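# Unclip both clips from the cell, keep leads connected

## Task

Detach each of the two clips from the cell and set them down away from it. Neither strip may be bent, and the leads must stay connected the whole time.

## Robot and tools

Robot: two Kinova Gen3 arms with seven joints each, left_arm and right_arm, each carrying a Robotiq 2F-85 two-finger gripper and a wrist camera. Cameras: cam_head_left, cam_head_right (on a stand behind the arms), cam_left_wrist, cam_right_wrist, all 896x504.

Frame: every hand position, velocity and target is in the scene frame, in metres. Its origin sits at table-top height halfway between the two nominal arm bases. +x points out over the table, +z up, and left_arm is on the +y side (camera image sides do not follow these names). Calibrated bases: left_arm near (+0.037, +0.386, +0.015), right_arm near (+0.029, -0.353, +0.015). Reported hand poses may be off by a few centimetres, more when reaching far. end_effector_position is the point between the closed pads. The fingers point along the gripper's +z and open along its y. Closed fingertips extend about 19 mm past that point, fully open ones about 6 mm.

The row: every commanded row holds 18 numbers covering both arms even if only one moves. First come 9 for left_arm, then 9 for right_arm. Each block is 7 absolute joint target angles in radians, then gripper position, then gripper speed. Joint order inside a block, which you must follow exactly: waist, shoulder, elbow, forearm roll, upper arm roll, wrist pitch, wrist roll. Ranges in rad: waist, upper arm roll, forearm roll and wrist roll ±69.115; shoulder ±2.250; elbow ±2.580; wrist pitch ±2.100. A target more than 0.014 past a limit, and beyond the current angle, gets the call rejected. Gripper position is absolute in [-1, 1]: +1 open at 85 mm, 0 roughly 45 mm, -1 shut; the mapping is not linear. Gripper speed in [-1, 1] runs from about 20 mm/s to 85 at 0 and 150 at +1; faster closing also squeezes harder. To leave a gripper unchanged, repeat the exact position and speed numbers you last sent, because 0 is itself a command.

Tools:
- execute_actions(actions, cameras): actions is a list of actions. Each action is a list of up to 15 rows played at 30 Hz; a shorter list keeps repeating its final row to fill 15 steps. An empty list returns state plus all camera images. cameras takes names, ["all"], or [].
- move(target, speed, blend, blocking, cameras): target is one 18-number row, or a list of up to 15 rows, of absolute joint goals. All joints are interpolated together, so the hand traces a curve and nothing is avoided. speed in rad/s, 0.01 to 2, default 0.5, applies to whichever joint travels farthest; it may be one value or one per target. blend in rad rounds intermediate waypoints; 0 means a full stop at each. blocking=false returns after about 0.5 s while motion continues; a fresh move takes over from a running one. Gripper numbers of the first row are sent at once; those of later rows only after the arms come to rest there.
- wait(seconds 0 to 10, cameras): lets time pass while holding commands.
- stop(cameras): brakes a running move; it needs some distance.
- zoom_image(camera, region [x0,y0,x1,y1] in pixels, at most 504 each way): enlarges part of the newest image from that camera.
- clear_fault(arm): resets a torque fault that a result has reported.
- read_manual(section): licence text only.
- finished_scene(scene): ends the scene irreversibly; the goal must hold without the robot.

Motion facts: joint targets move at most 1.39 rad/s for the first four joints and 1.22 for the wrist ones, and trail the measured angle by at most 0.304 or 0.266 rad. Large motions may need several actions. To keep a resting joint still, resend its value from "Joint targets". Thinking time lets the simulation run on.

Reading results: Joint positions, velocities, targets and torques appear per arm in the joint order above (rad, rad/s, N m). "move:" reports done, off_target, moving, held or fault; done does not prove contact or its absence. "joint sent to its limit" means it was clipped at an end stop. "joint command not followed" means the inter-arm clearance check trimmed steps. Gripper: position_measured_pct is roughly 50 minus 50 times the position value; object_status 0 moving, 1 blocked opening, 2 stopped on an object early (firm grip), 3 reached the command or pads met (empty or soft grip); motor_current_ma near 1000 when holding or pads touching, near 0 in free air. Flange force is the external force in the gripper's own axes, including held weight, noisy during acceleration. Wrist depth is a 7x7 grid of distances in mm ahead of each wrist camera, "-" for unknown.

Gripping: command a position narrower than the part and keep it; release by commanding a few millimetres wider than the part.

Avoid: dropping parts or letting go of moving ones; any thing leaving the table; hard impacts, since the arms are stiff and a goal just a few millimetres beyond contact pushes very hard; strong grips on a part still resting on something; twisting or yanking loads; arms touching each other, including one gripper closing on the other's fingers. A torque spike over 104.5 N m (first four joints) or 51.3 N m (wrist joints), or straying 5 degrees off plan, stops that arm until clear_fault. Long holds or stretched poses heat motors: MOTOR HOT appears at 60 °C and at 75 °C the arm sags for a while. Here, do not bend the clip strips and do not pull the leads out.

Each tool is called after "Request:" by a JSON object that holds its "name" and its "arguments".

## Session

Request:
{"name": "execute_actions", "arguments": {"actions": []}}

Request:
{"name": "zoom_image", "arguments": {"camera": "cam_head_right", "region": [300, 180, 540, 340]}}

Scene clock: 0.00 s.
left_arm: end_effector_position=(+0.1591, +0.2076, +0.3463) position_measured_pct=0.0 object_status=3 motor_current_ma=0 end_effector_quat_wxyz=(-0.400, +0.166, +0.898, +0.079) | right_arm: end_effector_position=(+0.7340, -0.8017, +0.2562) position_measured_pct=0.0 object_status=3 motor_current_ma=0 end_effector_quat_wxyz=(+0.099, +0.783, -0.546, +0.282)
Joint names: [waist, shoulder, elbow, forearm roll, upper arm roll, wrist pitch, wrist roll]
Joint positions: left_arm=[0.699 0.357 1.675 0.194 -0.145 1.941 1.748] | right_arm=[0.501 1.036 0.56 0.704 -0.379 1.093 3.731]
Joint velocities: within noise
Joint torques (N m): no reading
Flange force (N): no reading
Wrist depth (mm): cam_left_wrist=[1939 1862 1759 1696 1633 1575 1480 / 1802 1749 1637 1609 1546 1500 1470 / 1687 1613 1549 1517 1451 1414 1378 / 1531 1503 1445 1408 1378 1345 1300 / 1470 496 482 1331 1313 1270 1237 / 485 465 455 444 435 1212 1176 / 452 442 431 421 411 400 1101] | cam_right_wrist=[2438 2521 2502 2550 2531 226 272 / 2167 2188 2240 2240 2255 249 266 / 1991 1979 1991 2034 2021 272 264 / 1812 1792 1832 1832 717 288 272 / 1683 1641 657 671 670 361 297 / 617 618 606 617 620 349 316 / 574 574 574 574 565 359 343]
Joint targets: left_arm=[0.699 0.357 1.675 0.194 -0.145 1.941 1.748] | right_arm=[0.501 1.036 0.560 0.704 -0.379 1.093 3.731]
Tool commands: left_gripper/position=+1.0 left_gripper/speed=+1.0 right_gripper/position=+1.0 right_gripper/speed=+1.0

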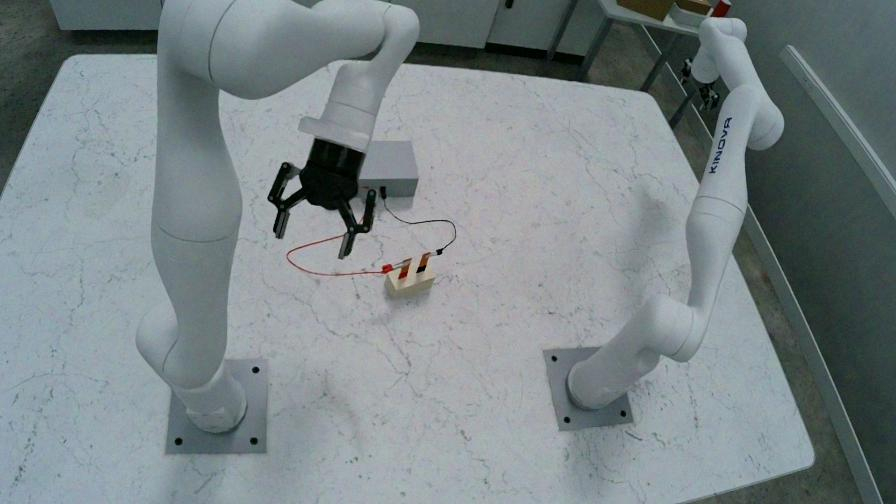

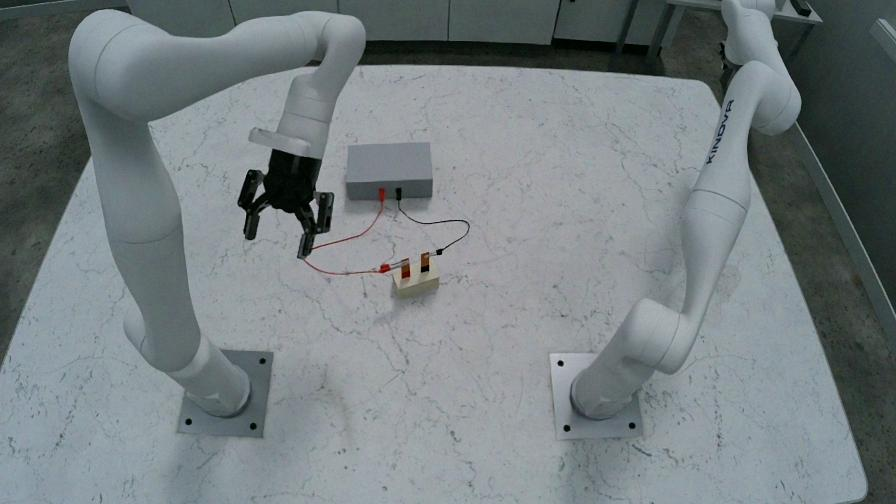

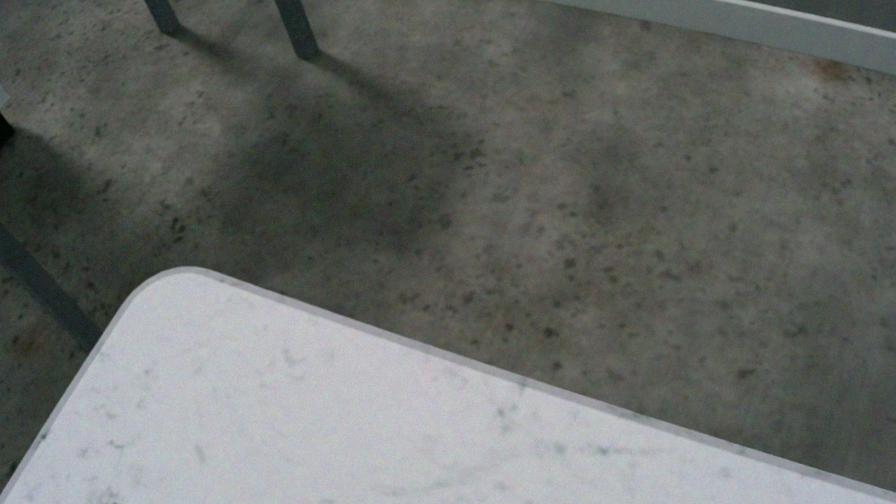

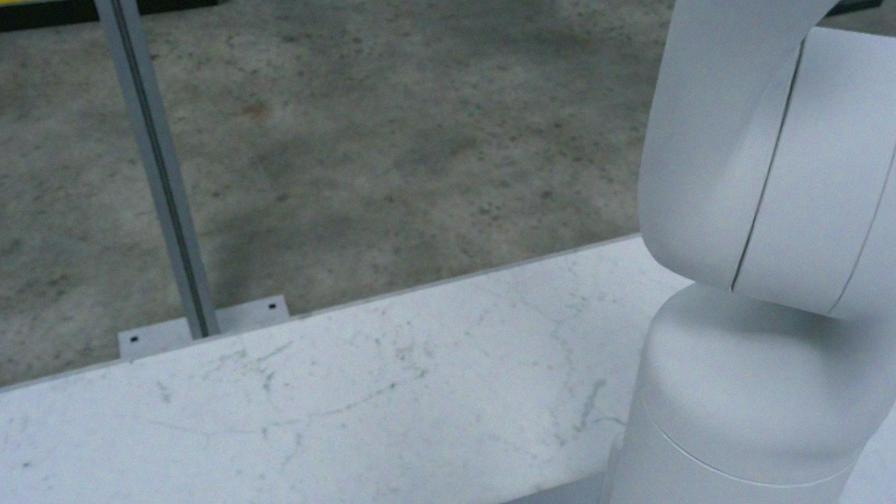

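Scaled by 2.100 from the camera's 896x504 image, which has a finer 1280x720 frame.

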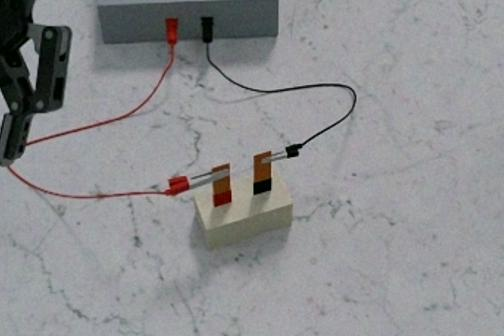

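Request:
{"name": "move", "arguments": {"target": [0.0, 0.2, 1.7, 0, 0, 1.24, 1.748, 1, 1, -1.1629, 0.2437, 1.6402, 0, 0, 1.2577, 3.5755, 1, 1], "speed": 1.0, "cameras": ["cam_head_left", "cam_left_wrist"]}}

Request:
{"name": "zoom_image", "arguments": {"camera": "cam_left_wrist", "region": [260, 160, 620, 360]}}

Scene clock: 9.97 s.
left_arm: end_effector_position=(+0.4185, +0.3560, +0.2991) position_measured_pct=0.0 object_status=3 motor_current_ma=0 end_effector_quat_wxyz=(+0.001, -0.082, +0.997, +0.000) | right_arm: end_effector_position=(+0.2201, +0.0004, +0.2998) position_measured_pct=0.0 object_status=3 motor_current_ma=0 end_effector_quat_wxyz=(+0.000, +1.000, +0.000, +0.000)
Joint names: [waist, shoulder, elbow, forearm roll, upper arm roll, wrist pitch, wrist roll]
Joint positions: left_arm=[0 0.2 1.7 0 0 1.24 1.748] | right_arm=[-1.163 0.244 1.64 0 0 1.258 3.575]
Joint torques (N m): left_arm=[-1.65 -13.34 -9.53 0.07 -1.8 0.16 0.45] | right_arm=[1.34 -12.42 -8.2 -0.12 -1.57 -0.28 -0.31]
Flange force (N): left_arm=[1.9 -3.1 3.5] | right_arm=[-1.0 0.5 -2.9]
Wrist depth (mm): cam_left_wrist=[452 449 448 446 446 446 441 / 451 451 447 446 446 443 443 / 452 448 446 446 444 443 443 / 451 449 448 400 444 443 441 / 450 449 448 444 443 443 441 / 450 446 446 445 444 441 440 / 449 446 447 445 442 441 439] | cam_right_wrist=[448 447 446 443 443 441 440 / 448 447 445 443 442 441 440 / 448 448 445 444 442 441 439 / 448 446 445 444 443 441 440 / 447 448 445 444 442 441 440 / 450 447 445 444 443 441 441 / 448 446 446 445 442 442 441]
Joint targets: left_arm=[0.000 0.200 1.700 0.000 0.000 1.240 1.748] | right_arm=[-1.163 0.244 1.640 0.000 0.000 1.258 3.575]
move: done
Images, in order (width x height): cam_head_left 896x504, cam_left_wrist 896x504.

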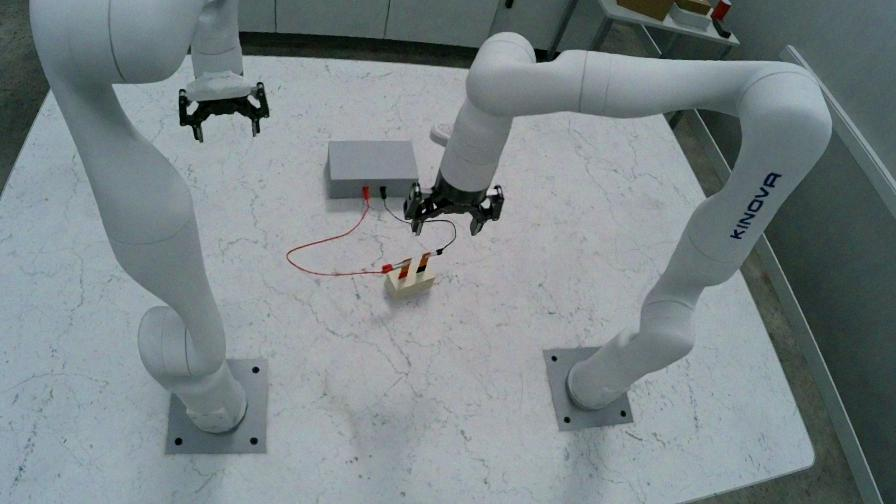

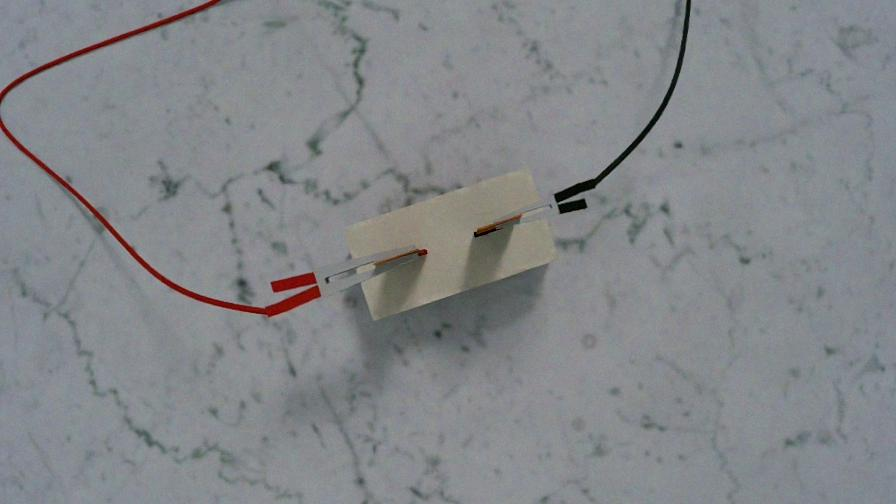

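Scaled by 1.400 from the camera's 896x504 image, which has a finer 1280x720 frame.

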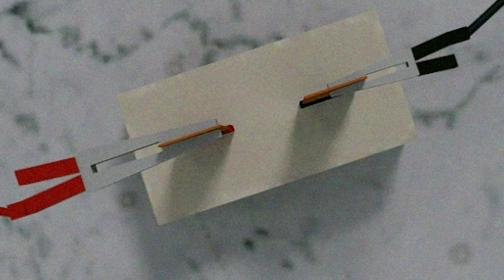

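Request:
{"name": "move", "arguments": {"target": [0.0, 0.2, 1.7, 0, 0, 1.24, 1.748, 1, 1, -0.9277, 0.4540, 1.8770, 0, 0, 0.8106, 5.7007, -0.5, -0.5], "speed": 1.0, "cameras": ["cam_left_wrist"]}}

Request:
{"name": "zoom_image", "arguments": {"camera": "cam_left_wrist", "region": [340, 250, 600, 504]}}

Scene clock: 23.70 s.
left_arm: end_effector_position=(+0.4185, +0.3561, +0.2991) position_measured_pct=0.0 object_status=3 motor_current_ma=0 end_effector_quat_wxyz=(+0.001, -0.082, +0.997, +0.000) | right_arm: end_effector_position=(+0.3043, -0.0445, +0.1498) position_measured_pct=74.9 object_status=3 motor_current_ma=0 end_effector_quat_wxyz=(+0.000, +0.585, +0.811, +0.000)
Joint names: [waist, shoulder, elbow, forearm roll, upper arm roll, wrist pitch, wrist roll]
Joint positions: left_arm=[0 0.2 1.7 0 0 1.24 1.748] | right_arm=[-0.928 0.454 1.877 0 0 0.811 5.701]
Joint torques (N m): left_arm=[-1.67 -13.26 -9.61 0.08 -1.73 0.15 0.43] | right_arm=[1.15 -14.35 -6.09 -0.09 -1.48 -0.24 -0.32]
Flange force (N): left_arm=[2.3 -3.1 3.6] | right_arm=[1.4 -1.0 -3.5]
Wrist depth (mm): cam_left_wrist=[300 299 297 186 294 294 293 / 300 299 297 251 295 293 292 / 300 299 297 251 294 293 292 / 300 297 297 251 294 293 291 / 300 298 297 249 293 293 292 / 299 298 296 250 293 292 291 / 299 298 296 294 293 291 291] | cam_right_wrist=[448 446 446 443 442 441 439 / 448 447 445 444 442 441 440 / 447 447 445 444 442 441 440 / 449 446 445 444 443 441 439 / 448 446 446 443 442 441 439 / 447 446 445 444 442 441 439 / 448 447 446 444 443 442 441]
Joint targets: left_arm=[0.000 0.200 1.700 0.000 0.000 1.240 1.748] | right_arm=[-0.928 0.454 1.877 0.000 0.000 0.811 5.701]
move: done
Images, in order (width x height): cam_left_wrist 896x504.

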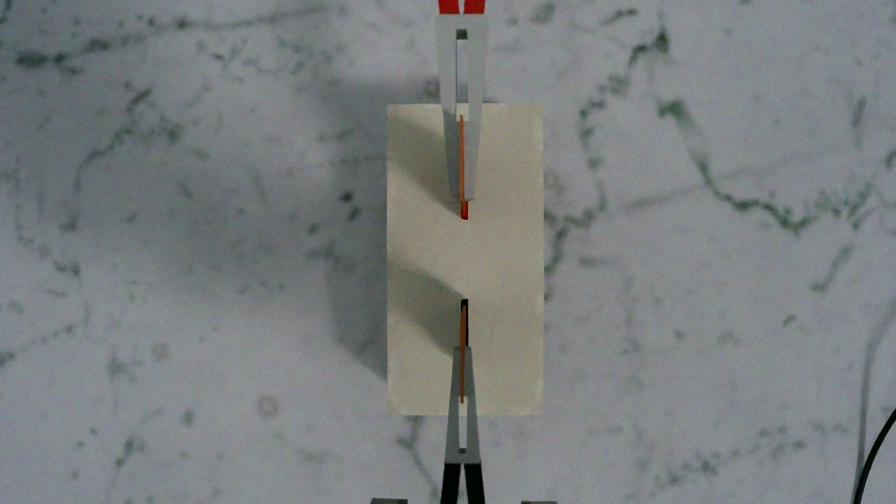

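Scaled by 1.938 from the camera's 896x504 image, which has a finer 1280x720 frame.

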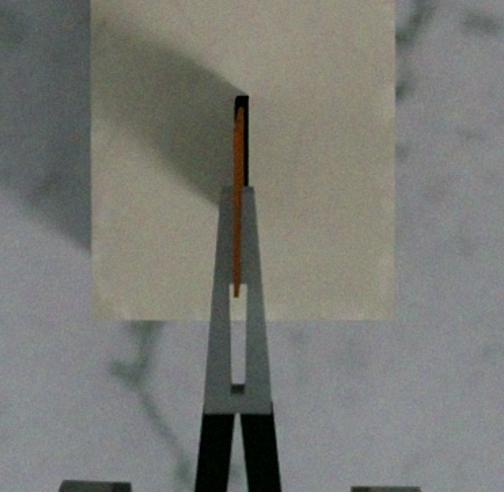

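Request:
{"name": "move", "arguments": {"target": [[0.0, 0.2, 1.7, 0, 0, 1.24, 1.748, 1, 1, -0.9274, 0.5262, 1.9248, 0, 0, 0.6906, 5.7010, -0.5, -0.5],[0.0, 0.2, 1.7, 0, 0, 1.24, 1.748, 1, 1, -0.9274, 0.5262, 1.9248, 0, 0, 0.6906, 5.7010, -0.72, -1]], "speed": 0.1, "cameras": ["cam_left_wrist"]}}

Request:
{"name": "zoom_image", "arguments": {"camera": "cam_left_wrist", "region": [340, 250, 600, 504]}}

Scene clock: 33.03 s.
left_arm: end_effector_position=(+0.4185, +0.3561, +0.2991) position_measured_pct=0.0 object_status=3 motor_current_ma=0 end_effector_quat_wxyz=(+0.001, -0.082, +0.997, +0.000) | right_arm: end_effector_position=(+0.3040, -0.0452, +0.1098) position_measured_pct=85.7 object_status=0 motor_current_ma=0 end_effector_quat_wxyz=(+0.000, +0.585, +0.811, +0.000)
Joint names: [waist, shoulder, elbow, forearm roll, upper arm roll, wrist pitch, wrist roll]
Joint positions: left_arm=[0 0.2 1.7 0 0 1.24 1.748] | right_arm=[-0.927 0.526 1.925 0 0 0.691 5.701]
Joint torques (N m): left_arm=[-1.75 -13.25 -9.38 0.09 -1.75 0.12 0.44] | right_arm=[1.24 -14.82 -5.2 -0.07 -1.44 -0.31 -0.31]
Flange force (N): left_arm=[1.7 -3.4 3.0] | right_arm=[2.4 -0.8 -4.0]
Wrist depth (mm): cam_left_wrist=[260 258 257 256 255 254 252 / 259 258 257 255 254 254 253 / 259 258 256 - 254 253 252 / 259 259 257 210 210 253 252 / 259 257 257 210 210 253 252 / 259 257 256 - 254 252 252 / 259 257 256 255 254 253 251] | cam_right_wrist=[447 447 445 444 442 441 441 / 448 446 445 442 442 441 441 / 448 447 446 444 442 441 440 / 447 447 445 443 443 441 439 / 448 447 446 444 443 441 440 / 448 446 445 444 443 441 440 / 447 447 445 444 443 441 441]
Joint targets: left_arm=[0.000 0.200 1.700 0.000 0.000 1.240 1.748] | right_arm=[-0.927 0.526 1.925 0.000 0.000 0.691 5.701]
move: done
Images, in order (width x height): cam_left_wrist 896x504.

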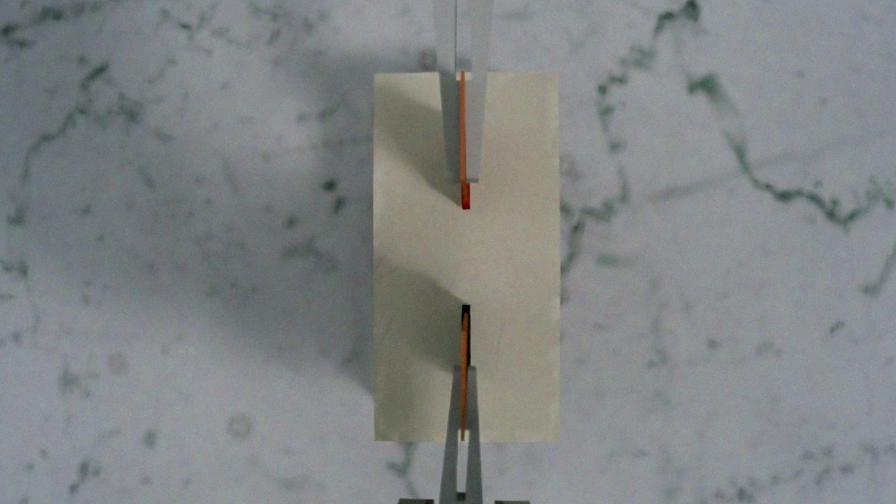

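Scaled by 1.938 from the camera's 896x504 image, which has a finer 1280x720 frame.

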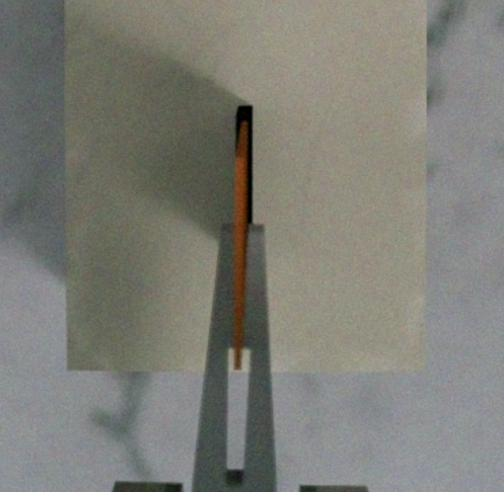

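Request:
{"name": "move", "arguments": {"target": [0.0, 0.2, 1.7, 0, 0, 1.24, 1.748, 1, 1, -0.9274, 0.5262, 1.9248, 0, 0, 0.6906, 5.7010, -0.77, -1], "speed": 0.1, "cameras": ["cam_left_wrist"]}}

Request:
{"name": "zoom_image", "arguments": {"camera": "cam_left_wrist", "region": [340, 250, 600, 504]}}

Scene clock: 46.27 s.
left_arm: end_effector_position=(+0.4185, +0.3561, +0.2991) position_measured_pct=0.0 object_status=3 motor_current_ma=0 end_effector_quat_wxyz=(+0.001, -0.082, +0.997, +0.000) | right_arm: end_effector_position=(+0.3040, -0.0452, +0.1098) position_measured_pct=88.3 object_status=3 motor_current_ma=30 end_effector_quat_wxyz=(+0.000, +0.585, +0.811, +0.000)
Joint names: [waist, shoulder, elbow, forearm roll, upper arm roll, wrist pitch, wrist roll]
Joint positions: left_arm=[0 0.2 1.7 0 0 1.24 1.748] | right_arm=[-0.927 0.526 1.925 0 0 0.691 5.701]
Joint torques (N m): left_arm=[-1.68 -13.2 -9.59 0.12 -1.84 0.16 0.39] | right_arm=[1.22 -14.78 -5.26 -0.11 -1.48 -0.33 -0.3]
Flange force (N): left_arm=[2.5 -3.3 3.5] | right_arm=[2.2 -1.0 -4.0]
Wrist depth (mm): cam_left_wrist=[259 258 257 256 255 254 252 / 259 258 257 - 254 253 252 / 259 257 257 211 209 253 252 / 259 258 256 210 210 253 252 / 259 258 256 210 210 252 252 / 259 257 256 - 254 252 252 / 258 257 256 254 254 252 251] | cam_right_wrist=[447 446 445 444 442 440 439 / 448 447 446 444 443 441 439 / 448 447 445 444 443 441 440 / 448 447 445 444 442 441 441 / 448 446 446 445 442 441 440 / 448 446 446 444 444 441 439 / 448 446 446 444 443 443 440]
Joint targets: left_arm=[0.000 0.200 1.700 0.000 0.000 1.240 1.748] | right_arm=[-0.927 0.526 1.925 0.000 0.000 0.691 5.701]
move: done
Images, in order (width x height): cam_left_wrist 896x504.

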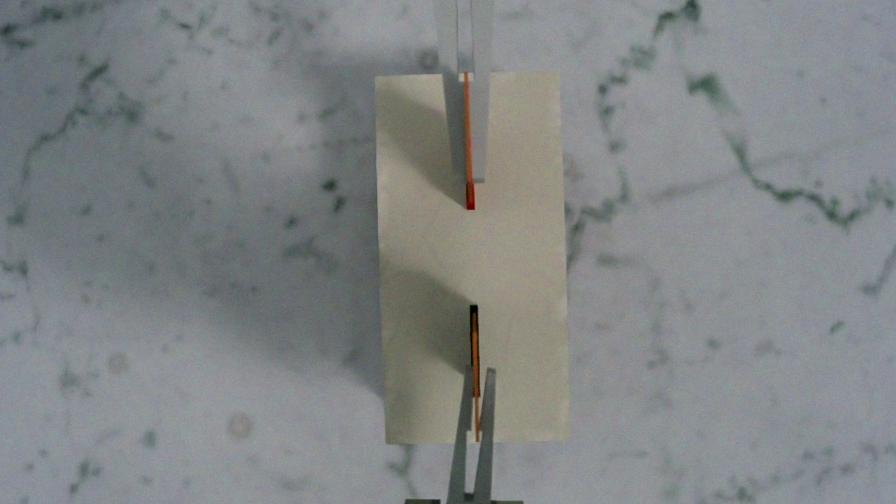

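Scaled by 1.938 from the camera's 896x504 image, which has a finer 1280x720 frame.

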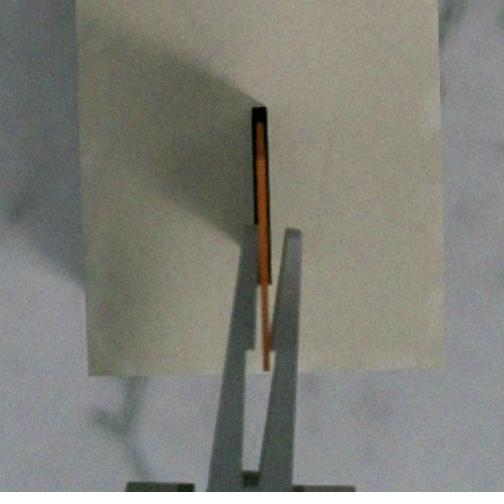

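Request:
{"name": "move", "arguments": {"target": [0.0, 0.2, 1.7, 0, 0, 1.24, 1.748, 1, 1, -0.9285, 0.5250, 1.9273, 0, 0, 0.6893, 5.6999, -0.77, -1], "speed": 0.02, "cameras": ["cam_left_wrist"]}}

Request:
{"name": "zoom_image", "arguments": {"camera": "cam_left_wrist", "region": [340, 250, 600, 504]}}

Scene clock: 53.47 s.
left_arm: end_effector_position=(+0.4185, +0.3561, +0.2991) position_measured_pct=0.0 object_status=3 motor_current_ma=0 end_effector_quat_wxyz=(+0.001, -0.082, +0.997, +0.000) | right_arm: end_effector_position=(+0.3032, -0.0455, +0.1098) position_measured_pct=88.3 object_status=3 motor_current_ma=30 end_effector_quat_wxyz=(+0.000, +0.585, +0.811, +0.000)
Joint names: [waist, shoulder, elbow, forearm roll, upper arm roll, wrist pitch, wrist roll]
Joint positions: left_arm=[0 0.2 1.7 0 0 1.24 1.748] | right_arm=[-0.928 0.525 1.927 0 0 0.689 5.7]
Joint torques (N m): left_arm=[-1.71 -13.37 -9.5 0.12 -1.81 0.09 0.39] | right_arm=[1.1 -14.84 -5.05 -0.11 -1.57 -0.24 -0.34]
Flange force (N): left_arm=[1.8 -3.5 3.2] | right_arm=[2.3 -0.2 -3.8]
Wrist depth (mm): cam_left_wrist=[259 258 257 256 255 253 252 / 259 258 257 - 254 253 252 / 259 258 257 211 254 253 252 / 259 258 257 210 210 253 251 / 259 257 256 210 209 253 252 / 258 257 257 - 253 253 251 / 258 257 256 254 254 253 251] | cam_right_wrist=[448 446 446 443 443 441 440 / 449 446 444 443 442 441 440 / 448 447 446 444 442 441 440 / 448 446 445 444 442 441 440 / 448 447 445 444 444 441 439 / 449 447 445 445 443 441 441 / 448 446 446 444 443 441 440]
Joint targets: left_arm=[0.000 0.200 1.700 0.000 0.000 1.240 1.748] | right_arm=[-0.928 0.525 1.927 0.000 0.000 0.689 5.700]
move: done
Images, in order (width x height): cam_left_wrist 896x504.

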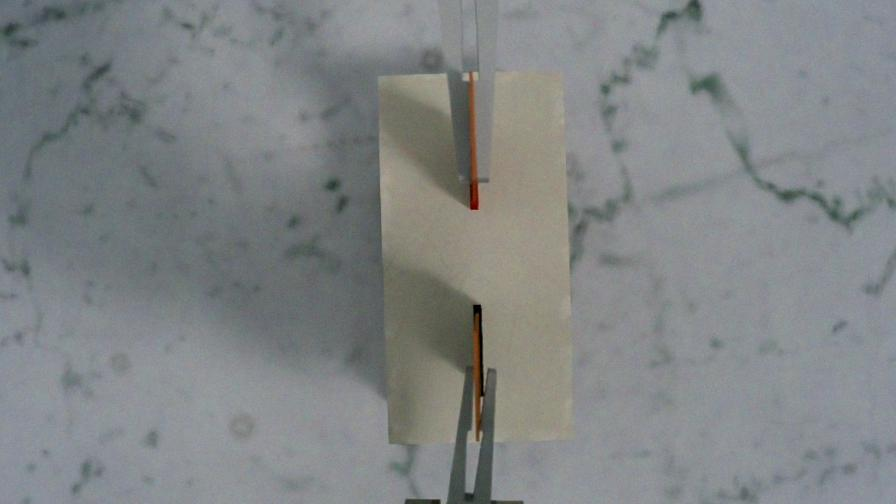

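Scaled by 1.938 from the camera's 896x504 image, which has a finer 1280x720 frame.

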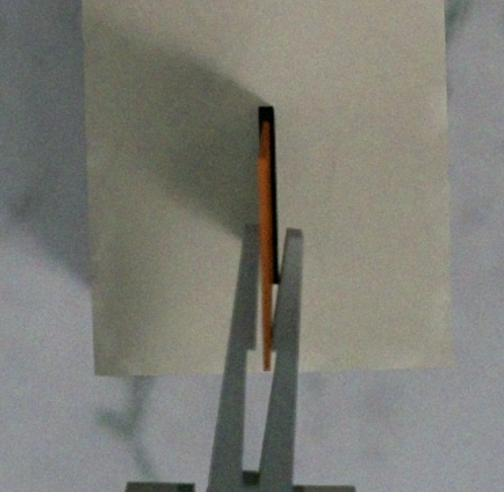

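Request:
{"name": "move", "arguments": {"target": [0.0, 0.2, 1.7, 0, 0, 1.24, 1.748, 1, 1, -0.9285, 0.5250, 1.9273, 0, 0, 0.6893, 5.6999, -0.80, -1], "speed": 0.02, "cameras": ["cam_left_wrist"]}}

Request:
{"name": "zoom_image", "arguments": {"camera": "cam_left_wrist", "region": [340, 250, 600, 504]}}

Scene clock: 58.43 s.
left_arm: end_effector_position=(+0.4185, +0.3561, +0.2991) position_measured_pct=0.0 object_status=3 motor_current_ma=0 end_effector_quat_wxyz=(+0.001, -0.082, +0.997, +0.000) | right_arm: end_effector_position=(+0.3032, -0.0455, +0.1098) position_measured_pct=89.6 object_status=0 motor_current_ma=60 end_effector_quat_wxyz=(+0.000, +0.585, +0.811, +0.000)
Joint names: [waist, shoulder, elbow, forearm roll, upper arm roll, wrist pitch, wrist roll]
Joint positions: left_arm=[0 0.2 1.7 0 0 1.24 1.748] | right_arm=[-0.928 0.525 1.927 0 0 0.689 5.7]
Joint torques (N m): left_arm=[-1.75 -13.27 -9.61 0.09 -1.73 0.12 0.48] | right_arm=[1.04 -14.71 -5.22 -0.12 -1.63 -0.3 -0.32]
Flange force (N): left_arm=[2.3 -3.1 3.5] | right_arm=[1.8 -0.8 -4.0]
Wrist depth (mm): cam_left_wrist=[260 258 257 256 254 254 252 / 260 258 257 - 254 253 253 / 259 258 256 211 254 253 252 / 259 257 257 210 210 253 252 / 258 257 256 210 209 253 252 / 258 257 256 - 253 253 252 / 257 257 256 255 254 253 251] | cam_right_wrist=[449 447 445 444 442 441 439 / 448 447 446 445 442 441 439 / 449 446 444 444 442 441 439 / 448 447 445 444 443 441 440 / 448 446 445 444 443 441 440 / 448 447 446 444 443 443 440 / 448 447 445 445 444 441 440]
Joint targets: left_arm=[0.000 0.200 1.700 0.000 0.000 1.240 1.748] | right_arm=[-0.928 0.525 1.927 0.000 0.000 0.689 5.700]
move: done
Images, in order (width x height): cam_left_wrist 896x504.

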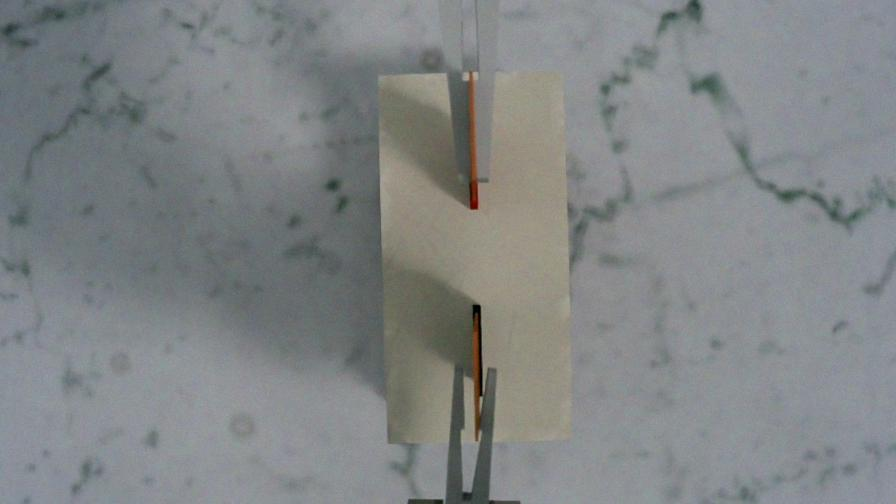

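Scaled by 1.938 from the camera's 896x504 image, which has a finer 1280x720 frame.

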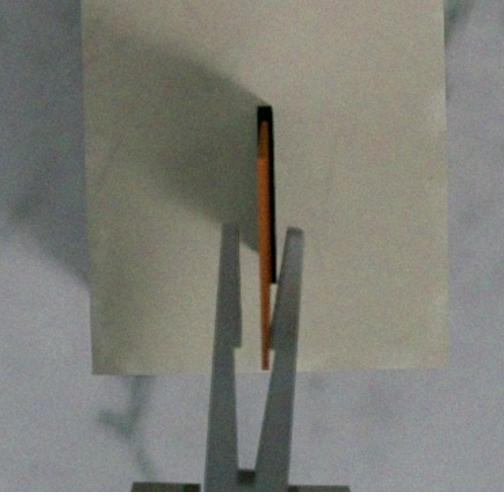

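Request:
{"name": "move", "arguments": {"target": [[0.0, 0.2, 1.7, 0, 0, 1.24, 1.748, 1, 1, -0.9274, 0.5262, 1.9248, 0, 0, 0.6906, 5.7010, -0.80, -1],[0.0, 0.2, 1.7, 0, 0, 1.24, 1.748, 1, 1, -0.9274, 0.5262, 1.9248, 0, 0, 0.6906, 5.7010, -0.83, -1]], "speed": 0.02, "cameras": ["cam_left_wrist"]}}

Request:
{"name": "zoom_image", "arguments": {"camera": "cam_left_wrist", "region": [340, 250, 600, 504]}}

Scene clock: 65.13 s.
left_arm: end_effector_position=(+0.4185, +0.3561, +0.2991) position_measured_pct=0.0 object_status=3 motor_current_ma=0 end_effector_quat_wxyz=(+0.001, -0.082, +0.997, +0.000) | right_arm: end_effector_position=(+0.3040, -0.0452, +0.1098) position_measured_pct=90.9 object_status=0 motor_current_ma=270 end_effector_quat_wxyz=(+0.000, +0.585, +0.811, +0.000)
Joint names: [waist, shoulder, elbow, forearm roll, upper arm roll, wrist pitch, wrist roll]
Joint positions: left_arm=[0 0.2 1.7 0 0 1.24 1.748] | right_arm=[-0.927 0.526 1.925 0 0 0.691 5.701]
Joint torques (N m): left_arm=[-1.74 -13.3 -9.47 0.1 -1.77 0.16 0.46] | right_arm=[1.25 -14.74 -5.23 -0.05 -1.47 -0.32 -0.31]
Flange force (N): left_arm=[1.9 -3.3 3.3] | right_arm=[2.3 -1.0 -4.1]
Wrist depth (mm): cam_left_wrist=[260 259 256 256 255 254 253 / 259 258 257 - 254 254 252 / 259 258 257 210 210 253 252 / 259 258 257 210 210 253 252 / 259 257 256 210 210 252 252 / 258 257 256 - 253 253 251 / 258 257 256 255 254 253 251] | cam_right_wrist=[447 446 446 444 442 441 440 / 448 446 445 443 442 441 440 / 449 446 445 445 443 442 439 / 447 446 444 444 442 441 439 / 448 447 445 444 442 441 441 / 449 447 445 444 443 442 440 / 447 446 446 444 443 441 440]
Joint targets: left_arm=[0.000 0.200 1.700 0.000 0.000 1.240 1.748] | right_arm=[-0.927 0.526 1.925 0.000 0.000 0.691 5.701]
move: done
Images, in order (width x height): cam_left_wrist 896x504.

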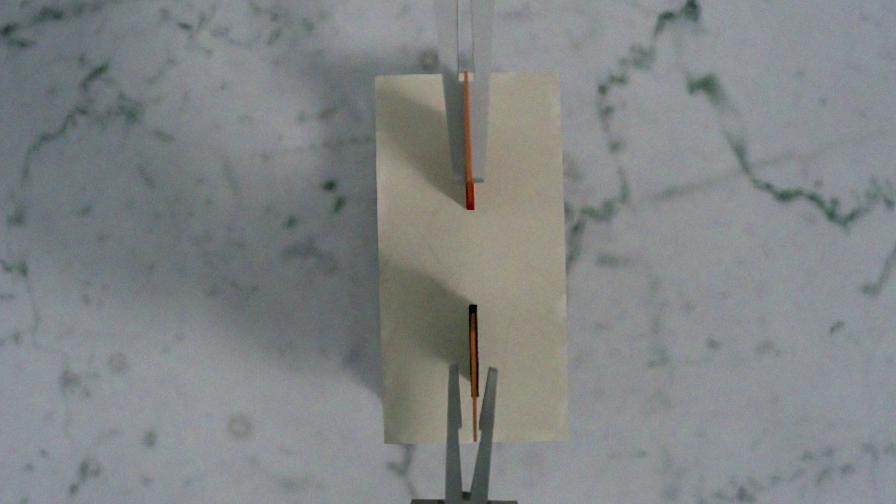

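Scaled by 1.938 from the camera's 896x504 image, which has a finer 1280x720 frame.

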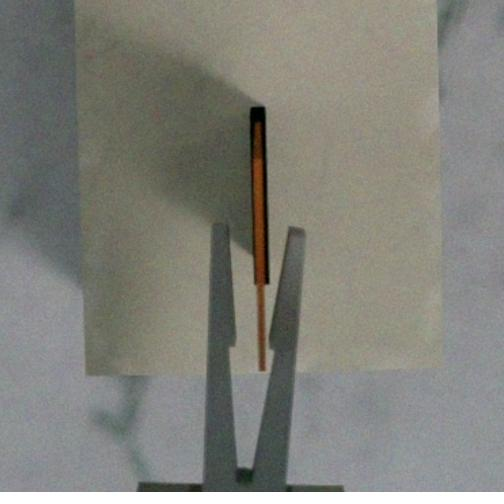

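Request:
{"name": "move", "arguments": {"target": [[0.0, 0.2, 1.7, 0, 0, 1.24, 1.748, 1, 1, -0.9268, 0.5267, 1.9237, 0, 0, 0.6912, 5.7016, -0.83, -1],[0.0, 0.2, 1.7, 0, 0, 1.24, 1.748, 1, 1, -0.8741, 0.5080, 1.9621, 0, 0, 0.6715, 5.7543, -0.83, -1]], "speed": [0.02,0.08], "cameras": ["cam_left_wrist"]}}

Scene clock: 79.17 s.
left_arm: end_effector_position=(+0.4185, +0.3561, +0.2991) position_measured_pct=0.0 object_status=3 motor_current_ma=0 end_effector_quat_wxyz=(+0.001, -0.082, +0.997, +0.000) | right_arm: end_effector_position=(+0.3125, -0.0688, +0.1098) position_measured_pct=90.9 object_status=3 motor_current_ma=280 end_effector_quat_wxyz=(+0.000, +0.585, +0.811, +0.000)
Joint names: [waist, shoulder, elbow, forearm roll, upper arm roll, wrist pitch, wrist roll]
Joint positions: left_arm=[0 0.2 1.7 0 0 1.24 1.748] | right_arm=[-0.874 0.508 1.962 0 0 0.672 5.754]
Joint torques (N m): left_arm=[-1.68 -13.24 -9.46 0.05 -1.74 0.15 0.52] | right_arm=[1.14 -14.39 -5.11 -0.1 -1.54 -0.3 -0.31]
Flange force (N): left_arm=[1.9 -3.0 3.2] | right_arm=[2.2 -0.7 -3.9]
Wrist depth (mm): cam_left_wrist=[260 258 257 - 210 254 253 / 259 258 257 211 210 253 252 / 259 258 257 210 210 253 252 / 259 257 257 - 254 253 252 / 259 258 257 210 210 254 252 / 259 257 256 255 254 253 252 / 258 257 256 255 254 253 251] | cam_right_wrist=[447 446 446 444 442 441 440 / 447 446 445 443 441 441 439 / 448 446 444 444 441 440 441 / 447 447 445 444 442 441 440 / 447 446 445 443 441 441 440 / 449 446 446 444 443 441 441 / 448 447 446 444 443 441 441]
Joint targets: left_arm=[0.000 0.200 1.700 0.000 0.000 1.240 1.748] | right_arm=[-0.874 0.508 1.962 0.000 0.000 0.671 5.754]
move: done
Images, in order (width x height): cam_left_wrist 896x504.

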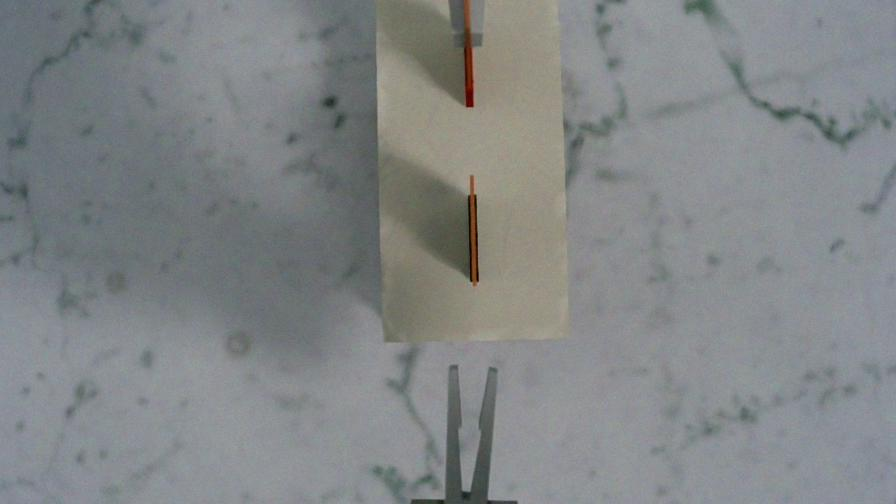

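Request:
{"name": "move", "arguments": {"target": [[0.0, 0.2, 1.7, 0, 0, 1.24, 1.748, 1, 1, -0.8183, 0.4914, 1.9959, 0, 0, 0.6543, 5.8101, -0.83, -1],[0.0, 0.2, 1.7, 0, 0, 1.24, 1.748, 1, 1, -0.7716, 0.4798, 2.0196, 0, 0, 0.6422, 5.8568, -0.83, -1],[0.0, 0.2, 1.7, 0, 0, 1.24, 1.748, 1, 1, -0.7716, 0.5923, 2.0606, 0, 0, 0.4887, 5.8568, -0.83, -1],[0.0, 0.2, 1.7, 0, 0, 1.24, 1.748, 1, 1, -0.7716, 0.6869, 2.0779, 0, 0, 0.3768, 5.8568, -0.83, -1]], "speed": [0.15,0.15,0.12,0.06], "blend": [0.02,0.02,0.02,0], "cameras": ["cam_left_wrist","cam_head_right"]}}

Scene clock: 90.40 s.
left_arm: end_effector_position=(+0.4185, +0.3561, +0.2991) position_measured_pct=0.0 object_status=3 motor_current_ma=0 end_effector_quat_wxyz=(+0.001, -0.082, +0.997, +0.000) | right_arm: end_effector_position=(+0.3270, -0.1113, +0.0213) position_measured_pct=90.9 object_status=3 motor_current_ma=280 end_effector_quat_wxyz=(+0.000, +0.585, +0.811, +0.000)
Joint names: [waist, shoulder, elbow, forearm roll, upper arm roll, wrist pitch, wrist roll]
Joint positions: left_arm=[0 0.2 1.7 0 0 1.24 1.748] | right_arm=[-0.772 0.687 2.078 0 0 0.377 5.857]
Joint torques (N m): left_arm=[-1.7 -13.24 -9.53 0.07 -1.83 0.11 0.39] | right_arm=[1.19 -14.97 -2.72 -0.06 -1.36 -0.32 -0.33]
Flange force (N): left_arm=[2.2 -3.4 3.2] | right_arm=[3.6 0.0 -4.5]
Wrist depth (mm): cam_left_wrist=[170 169 - - - 166 165 / 170 169 168 - - 166 165 / 169 169 168 167 166 166 165 / 169 169 168 167 166 166 165 / 169 169 168 167 166 165 165 / 169 168 167 167 166 165 165 / 169 168 167 167 166 165 -] | cam_right_wrist=[447 447 445 443 442 441 440 / 448 446 445 444 442 442 439 / 448 446 446 444 442 441 440 / 448 447 445 444 442 441 440 / 449 447 445 444 443 441 440 / 448 448 445 444 443 442 440 / 448 447 446 445 443 442 440]
Joint targets: left_arm=[0.000 0.200 1.700 0.000 0.000 1.240 1.748] | right_arm=[-0.772 0.687 2.078 0.000 0.000 0.377 5.857]
move: done
Images, in order (width x height): cam_head_right 896x504, cam_left_wrist 896x504.

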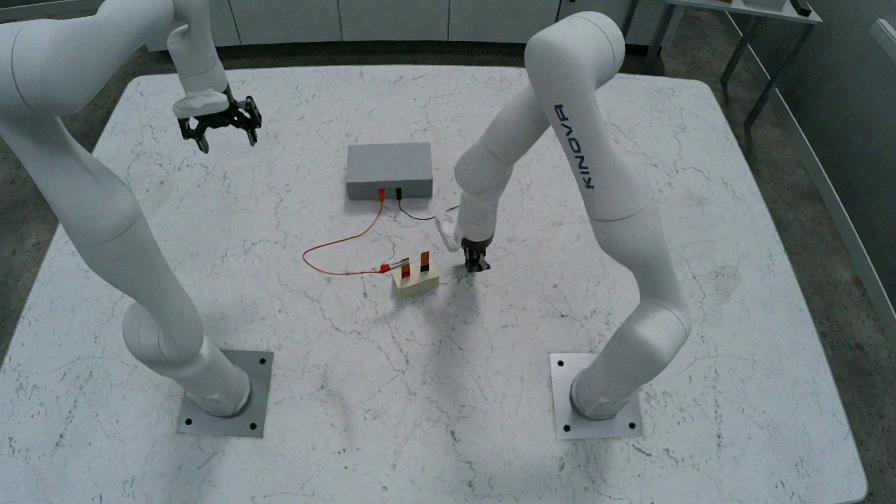

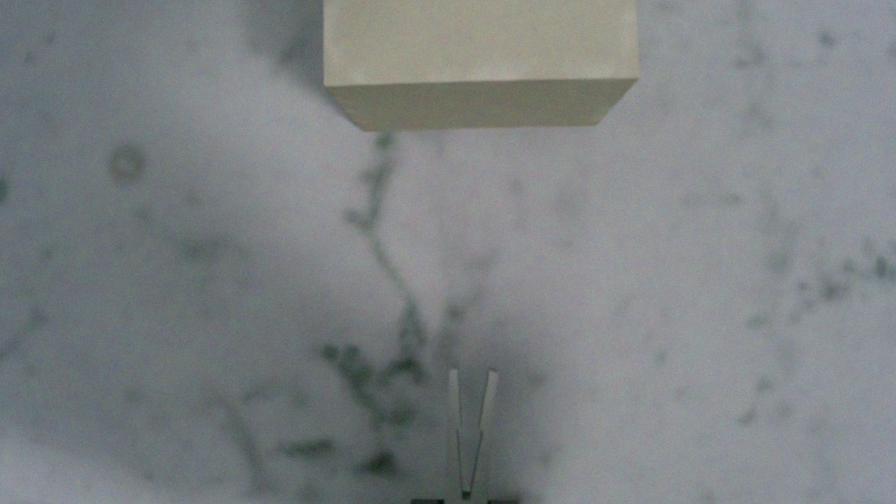

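Request:
{"name": "move", "arguments": {"target": [[0.0, 0.2, 1.7, 0, 0, 1.24, 1.748, 1, 1, -0.7716, 0.6869, 2.0779, 0, 0, 0.3768, 5.8568, -0.68, -1],[0.0, 0.2, 1.7, 0, 0, 1.24, 1.748, 1, 1, -0.7716, 0.6869, 2.0779, 0, 0, 0.3768, 5.8568, -0.2, -0.6],[0.0, 0.2, 1.7, 0, 0, 1.24, 1.748, 1, 1, -0.7716, 0.5923, 2.0606, 0, 0, 0.4887, 5.8568, -0.2, -0.6],[0.0, 0.2, 1.7, 0, 0, 1.24, 1.748, 1, 1, -0.7716, 0.4003, 1.9727, 0, 0, 0.7686, 5.8568, -0.2, -0.6]], "speed": [0.1,0.1,0.1,0.3], "blend": [0,0,0.03,0], "cameras": ["cam_left_wrist"]}}

Request:
{"name": "move", "arguments": {"target": [[0.0, 0.2, 1.7, 0, 0, 1.24, 1.748, 1, 1, -1.1423, 0.5202, 1.5611, 0, 0, 1.0603, 8.6557, -0.4, -0.5],[0.0, 0.2, 1.7, 0, 0, 1.24, 1.748, 1, 1, -1.1423, 0.5851, 1.6316, 0, 0, 0.9249, 8.6557, -0.4, -0.5]], "speed": [1.2,0.3], "cameras": ["cam_left_wrist"]}}

Request:
{"name": "zoom_image", "arguments": {"camera": "cam_left_wrist", "region": [340, 250, 600, 504]}}

Scene clock: 109.87 s.
left_arm: end_effector_position=(+0.4185, +0.3561, +0.2991) position_measured_pct=0.0 object_status=3 motor_current_ma=0 end_effector_quat_wxyz=(+0.001, -0.082, +0.997, +0.000) | right_arm: end_effector_position=(+0.3270, -0.1113, +0.1498) position_measured_pct=60.2 object_status=3 motor_current_ma=0 end_effector_quat_wxyz=(+0.000, +0.585, +0.811, +0.000)
Joint names: [waist, shoulder, elbow, forearm roll, upper arm roll, wrist pitch, wrist roll]
Joint positions: left_arm=[0 0.2 1.7 0 0 1.24 1.748] | right_arm=[-0.772 0.4 1.973 0 0 0.769 5.857]
Joint torques (N m): left_arm=[-1.73 -13.25 -9.59 0.09 -1.75 0.08 0.46] | right_arm=[1.21 -13.25 -5.81 -0.07 -1.55 -0.29 -0.31]
Flange force (N): left_arm=[2.3 -3.1 3.3] | right_arm=[1.8 -0.5 -3.6]
Wrist depth (mm): cam_left_wrist=[301 298 298 250 294 294 292 / 300 299 297 251 294 293 291 / 300 298 297 295 294 292 291 / 299 299 297 296 294 292 291 / 300 298 296 296 294 293 291 / 299 298 297 295 294 292 291 / 299 298 296 295 293 293 291] | cam_right_wrist=[448 446 444 444 443 441 440 / 448 446 445 444 443 441 440 / 448 446 444 444 442 441 440 / 447 447 445 444 442 441 441 / 449 446 444 444 442 442 439 / 448 446 446 444 441 442 441 / 449 447 446 445 443 441 439]
Joint targets: left_arm=[0.000 0.200 1.700 0.000 0.000 1.240 1.748] | right_arm=[-0.772 0.400 1.973 0.000 0.000 0.769 5.857]
move: done
Images, in order (width x height): cam_left_wrist 896x504.

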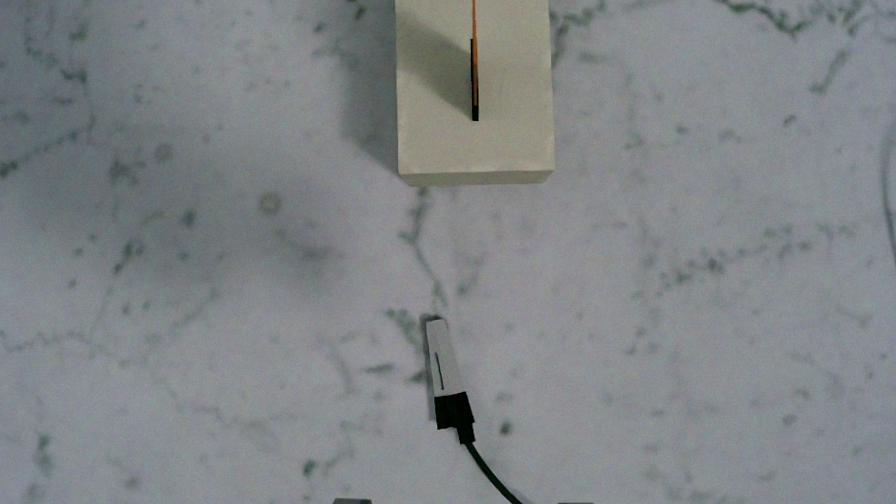

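Scene clock: 113.53 s.
left_arm: end_effector_position=(+0.4185, +0.3561, +0.2991) position_measured_pct=0.0 object_status=3 motor_current_ma=0 end_effector_quat_wxyz=(+0.001, -0.082, +0.997, +0.000) | right_arm: end_effector_position=(+0.2636, +0.0709, +0.1499) position_measured_pct=69.7 object_status=3 motor_current_ma=0 end_effector_quat_wxyz=(+0.000, +0.819, -0.574, +0.000)
Joint names: [waist, shoulder, elbow, forearm roll, upper arm roll, wrist pitch, wrist roll]
Joint positions: left_arm=[0 0.2 1.7 0 0 1.24 1.748] | right_arm=[-1.142 0.585 1.632 0 0 0.925 8.656]
Joint torques (N m): left_arm=[-1.78 -13.18 -9.52 0.06 -1.88 0.11 0.39] | right_arm=[1.18 -17.06 -6.66 -0.04 -1.38 -0.22 -0.29]
Flange force (N): left_arm=[2.3 -3.5 3.2] | right_arm=[-1.3 1.3 -3.5]
Wrist depth (mm): cam_left_wrist=[299 299 298 296 295 294 294 / 299 298 298 251 295 294 294 / 299 298 297 251 295 294 293 / 299 298 296 251 294 294 293 / 298 297 297 250 294 292 292 / 297 297 296 250 293 293 291 / 297 297 295 293 293 292 291] | cam_right_wrist=[447 446 445 445 442 441 441 / 447 447 446 444 442 442 440 / 447 447 446 444 442 441 441 / 448 445 445 445 442 441 440 / 449 447 445 443 443 441 440 / 449 447 446 444 443 441 440 / 448 446 446 445 443 442 441]
Joint targets: left_arm=[0.000 0.200 1.700 0.000 0.000 1.240 1.748] | right_arm=[-1.142 0.585 1.632 0.000 0.000 0.925 8.656]
move: done
Images, in order (width x height): cam_left_wrist 896x504.

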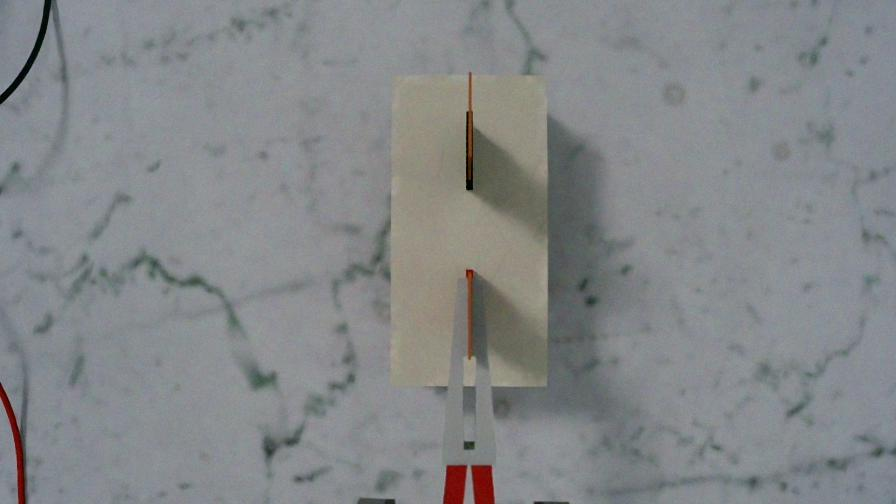

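Scaled by 1.938 from the camera's 896x504 image, which has a finer 1280x720 frame.

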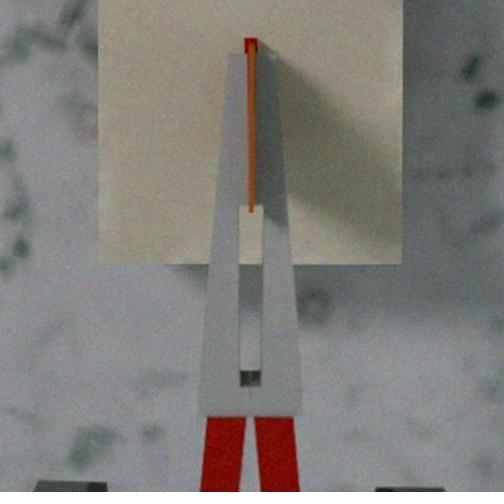

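Request:
{"name": "move", "arguments": {"target": [0.0, 0.2, 1.7, 0, 0, 1.24, 1.748, 1, 1, -1.1443, 0.6439, 1.6714, 0, 0, 0.8263, 8.6537, -0.55, -0.5], "speed": 0.1, "cameras": ["cam_left_wrist"]}}

Request:
{"name": "zoom_image", "arguments": {"camera": "cam_left_wrist", "region": [340, 250, 600, 504]}}

Scene clock: 126.47 s.
left_arm: end_effector_position=(+0.4185, +0.3561, +0.2991) position_measured_pct=0.0 object_status=3 motor_current_ma=0 end_effector_quat_wxyz=(+0.001, -0.082, +0.997, +0.000) | right_arm: end_effector_position=(+0.2629, +0.0716, +0.1118) position_measured_pct=77.5 object_status=3 motor_current_ma=0 end_effector_quat_wxyz=(+0.000, +0.819, -0.574, +0.000)
Joint names: [waist, shoulder, elbow, forearm roll, upper arm roll, wrist pitch, wrist roll]
Joint positions: left_arm=[0 0.2 1.7 0 0 1.24 1.748] | right_arm=[-1.144 0.644 1.671 0 0 0.826 8.654]
Joint torques (N m): left_arm=[-1.76 -13.23 -9.54 0.11 -1.81 0.16 0.42] | right_arm=[1.22 -17.55 -6.1 -0.02 -1.39 -0.34 -0.33]
Flange force (N): left_arm=[2.2 -3.4 3.4] | right_arm=[-1.8 1.1 -3.7]
Wrist depth (mm): cam_left_wrist=[261 260 259 258 258 257 256 / 260 260 259 - 257 256 255 / 260 259 259 213 257 256 255 / 260 259 258 212 256 256 255 / 260 259 258 - 256 255 255 / 259 258 257 - 255 255 254 / 259 258 257 256 255 255 254] | cam_right_wrist=[448 446 444 444 441 441 440 / 449 447 446 444 442 441 440 / 448 448 446 443 442 441 440 / 447 446 445 444 443 441 440 / 449 446 444 444 443 441 440 / 449 446 446 445 443 442 440 / 448 447 445 445 443 441 439]
Joint targets: left_arm=[0.000 0.200 1.700 0.000 0.000 1.240 1.748] | right_arm=[-1.144 0.644 1.671 0.000 0.000 0.826 8.654]
move: done
Images, in order (width x height): cam_left_wrist 896x504.

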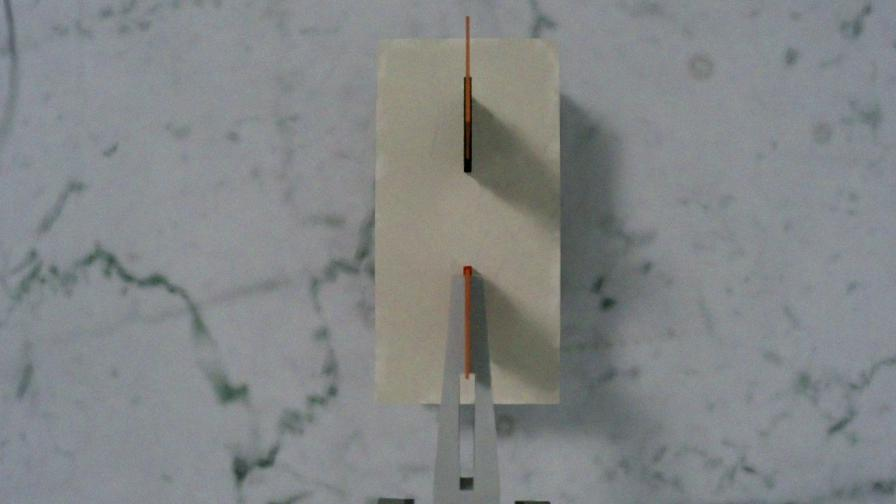

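Scaled by 1.938 from the camera's 896x504 image, which has a finer 1280x720 frame.

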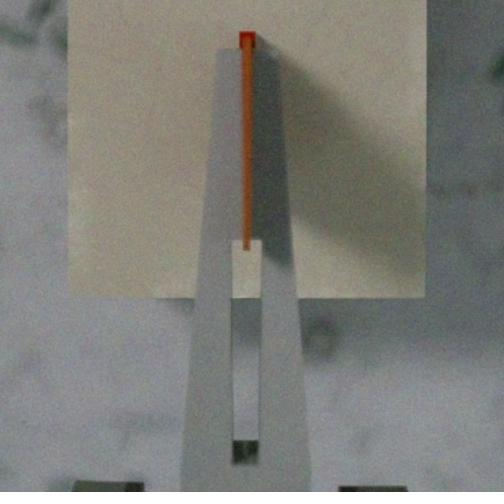

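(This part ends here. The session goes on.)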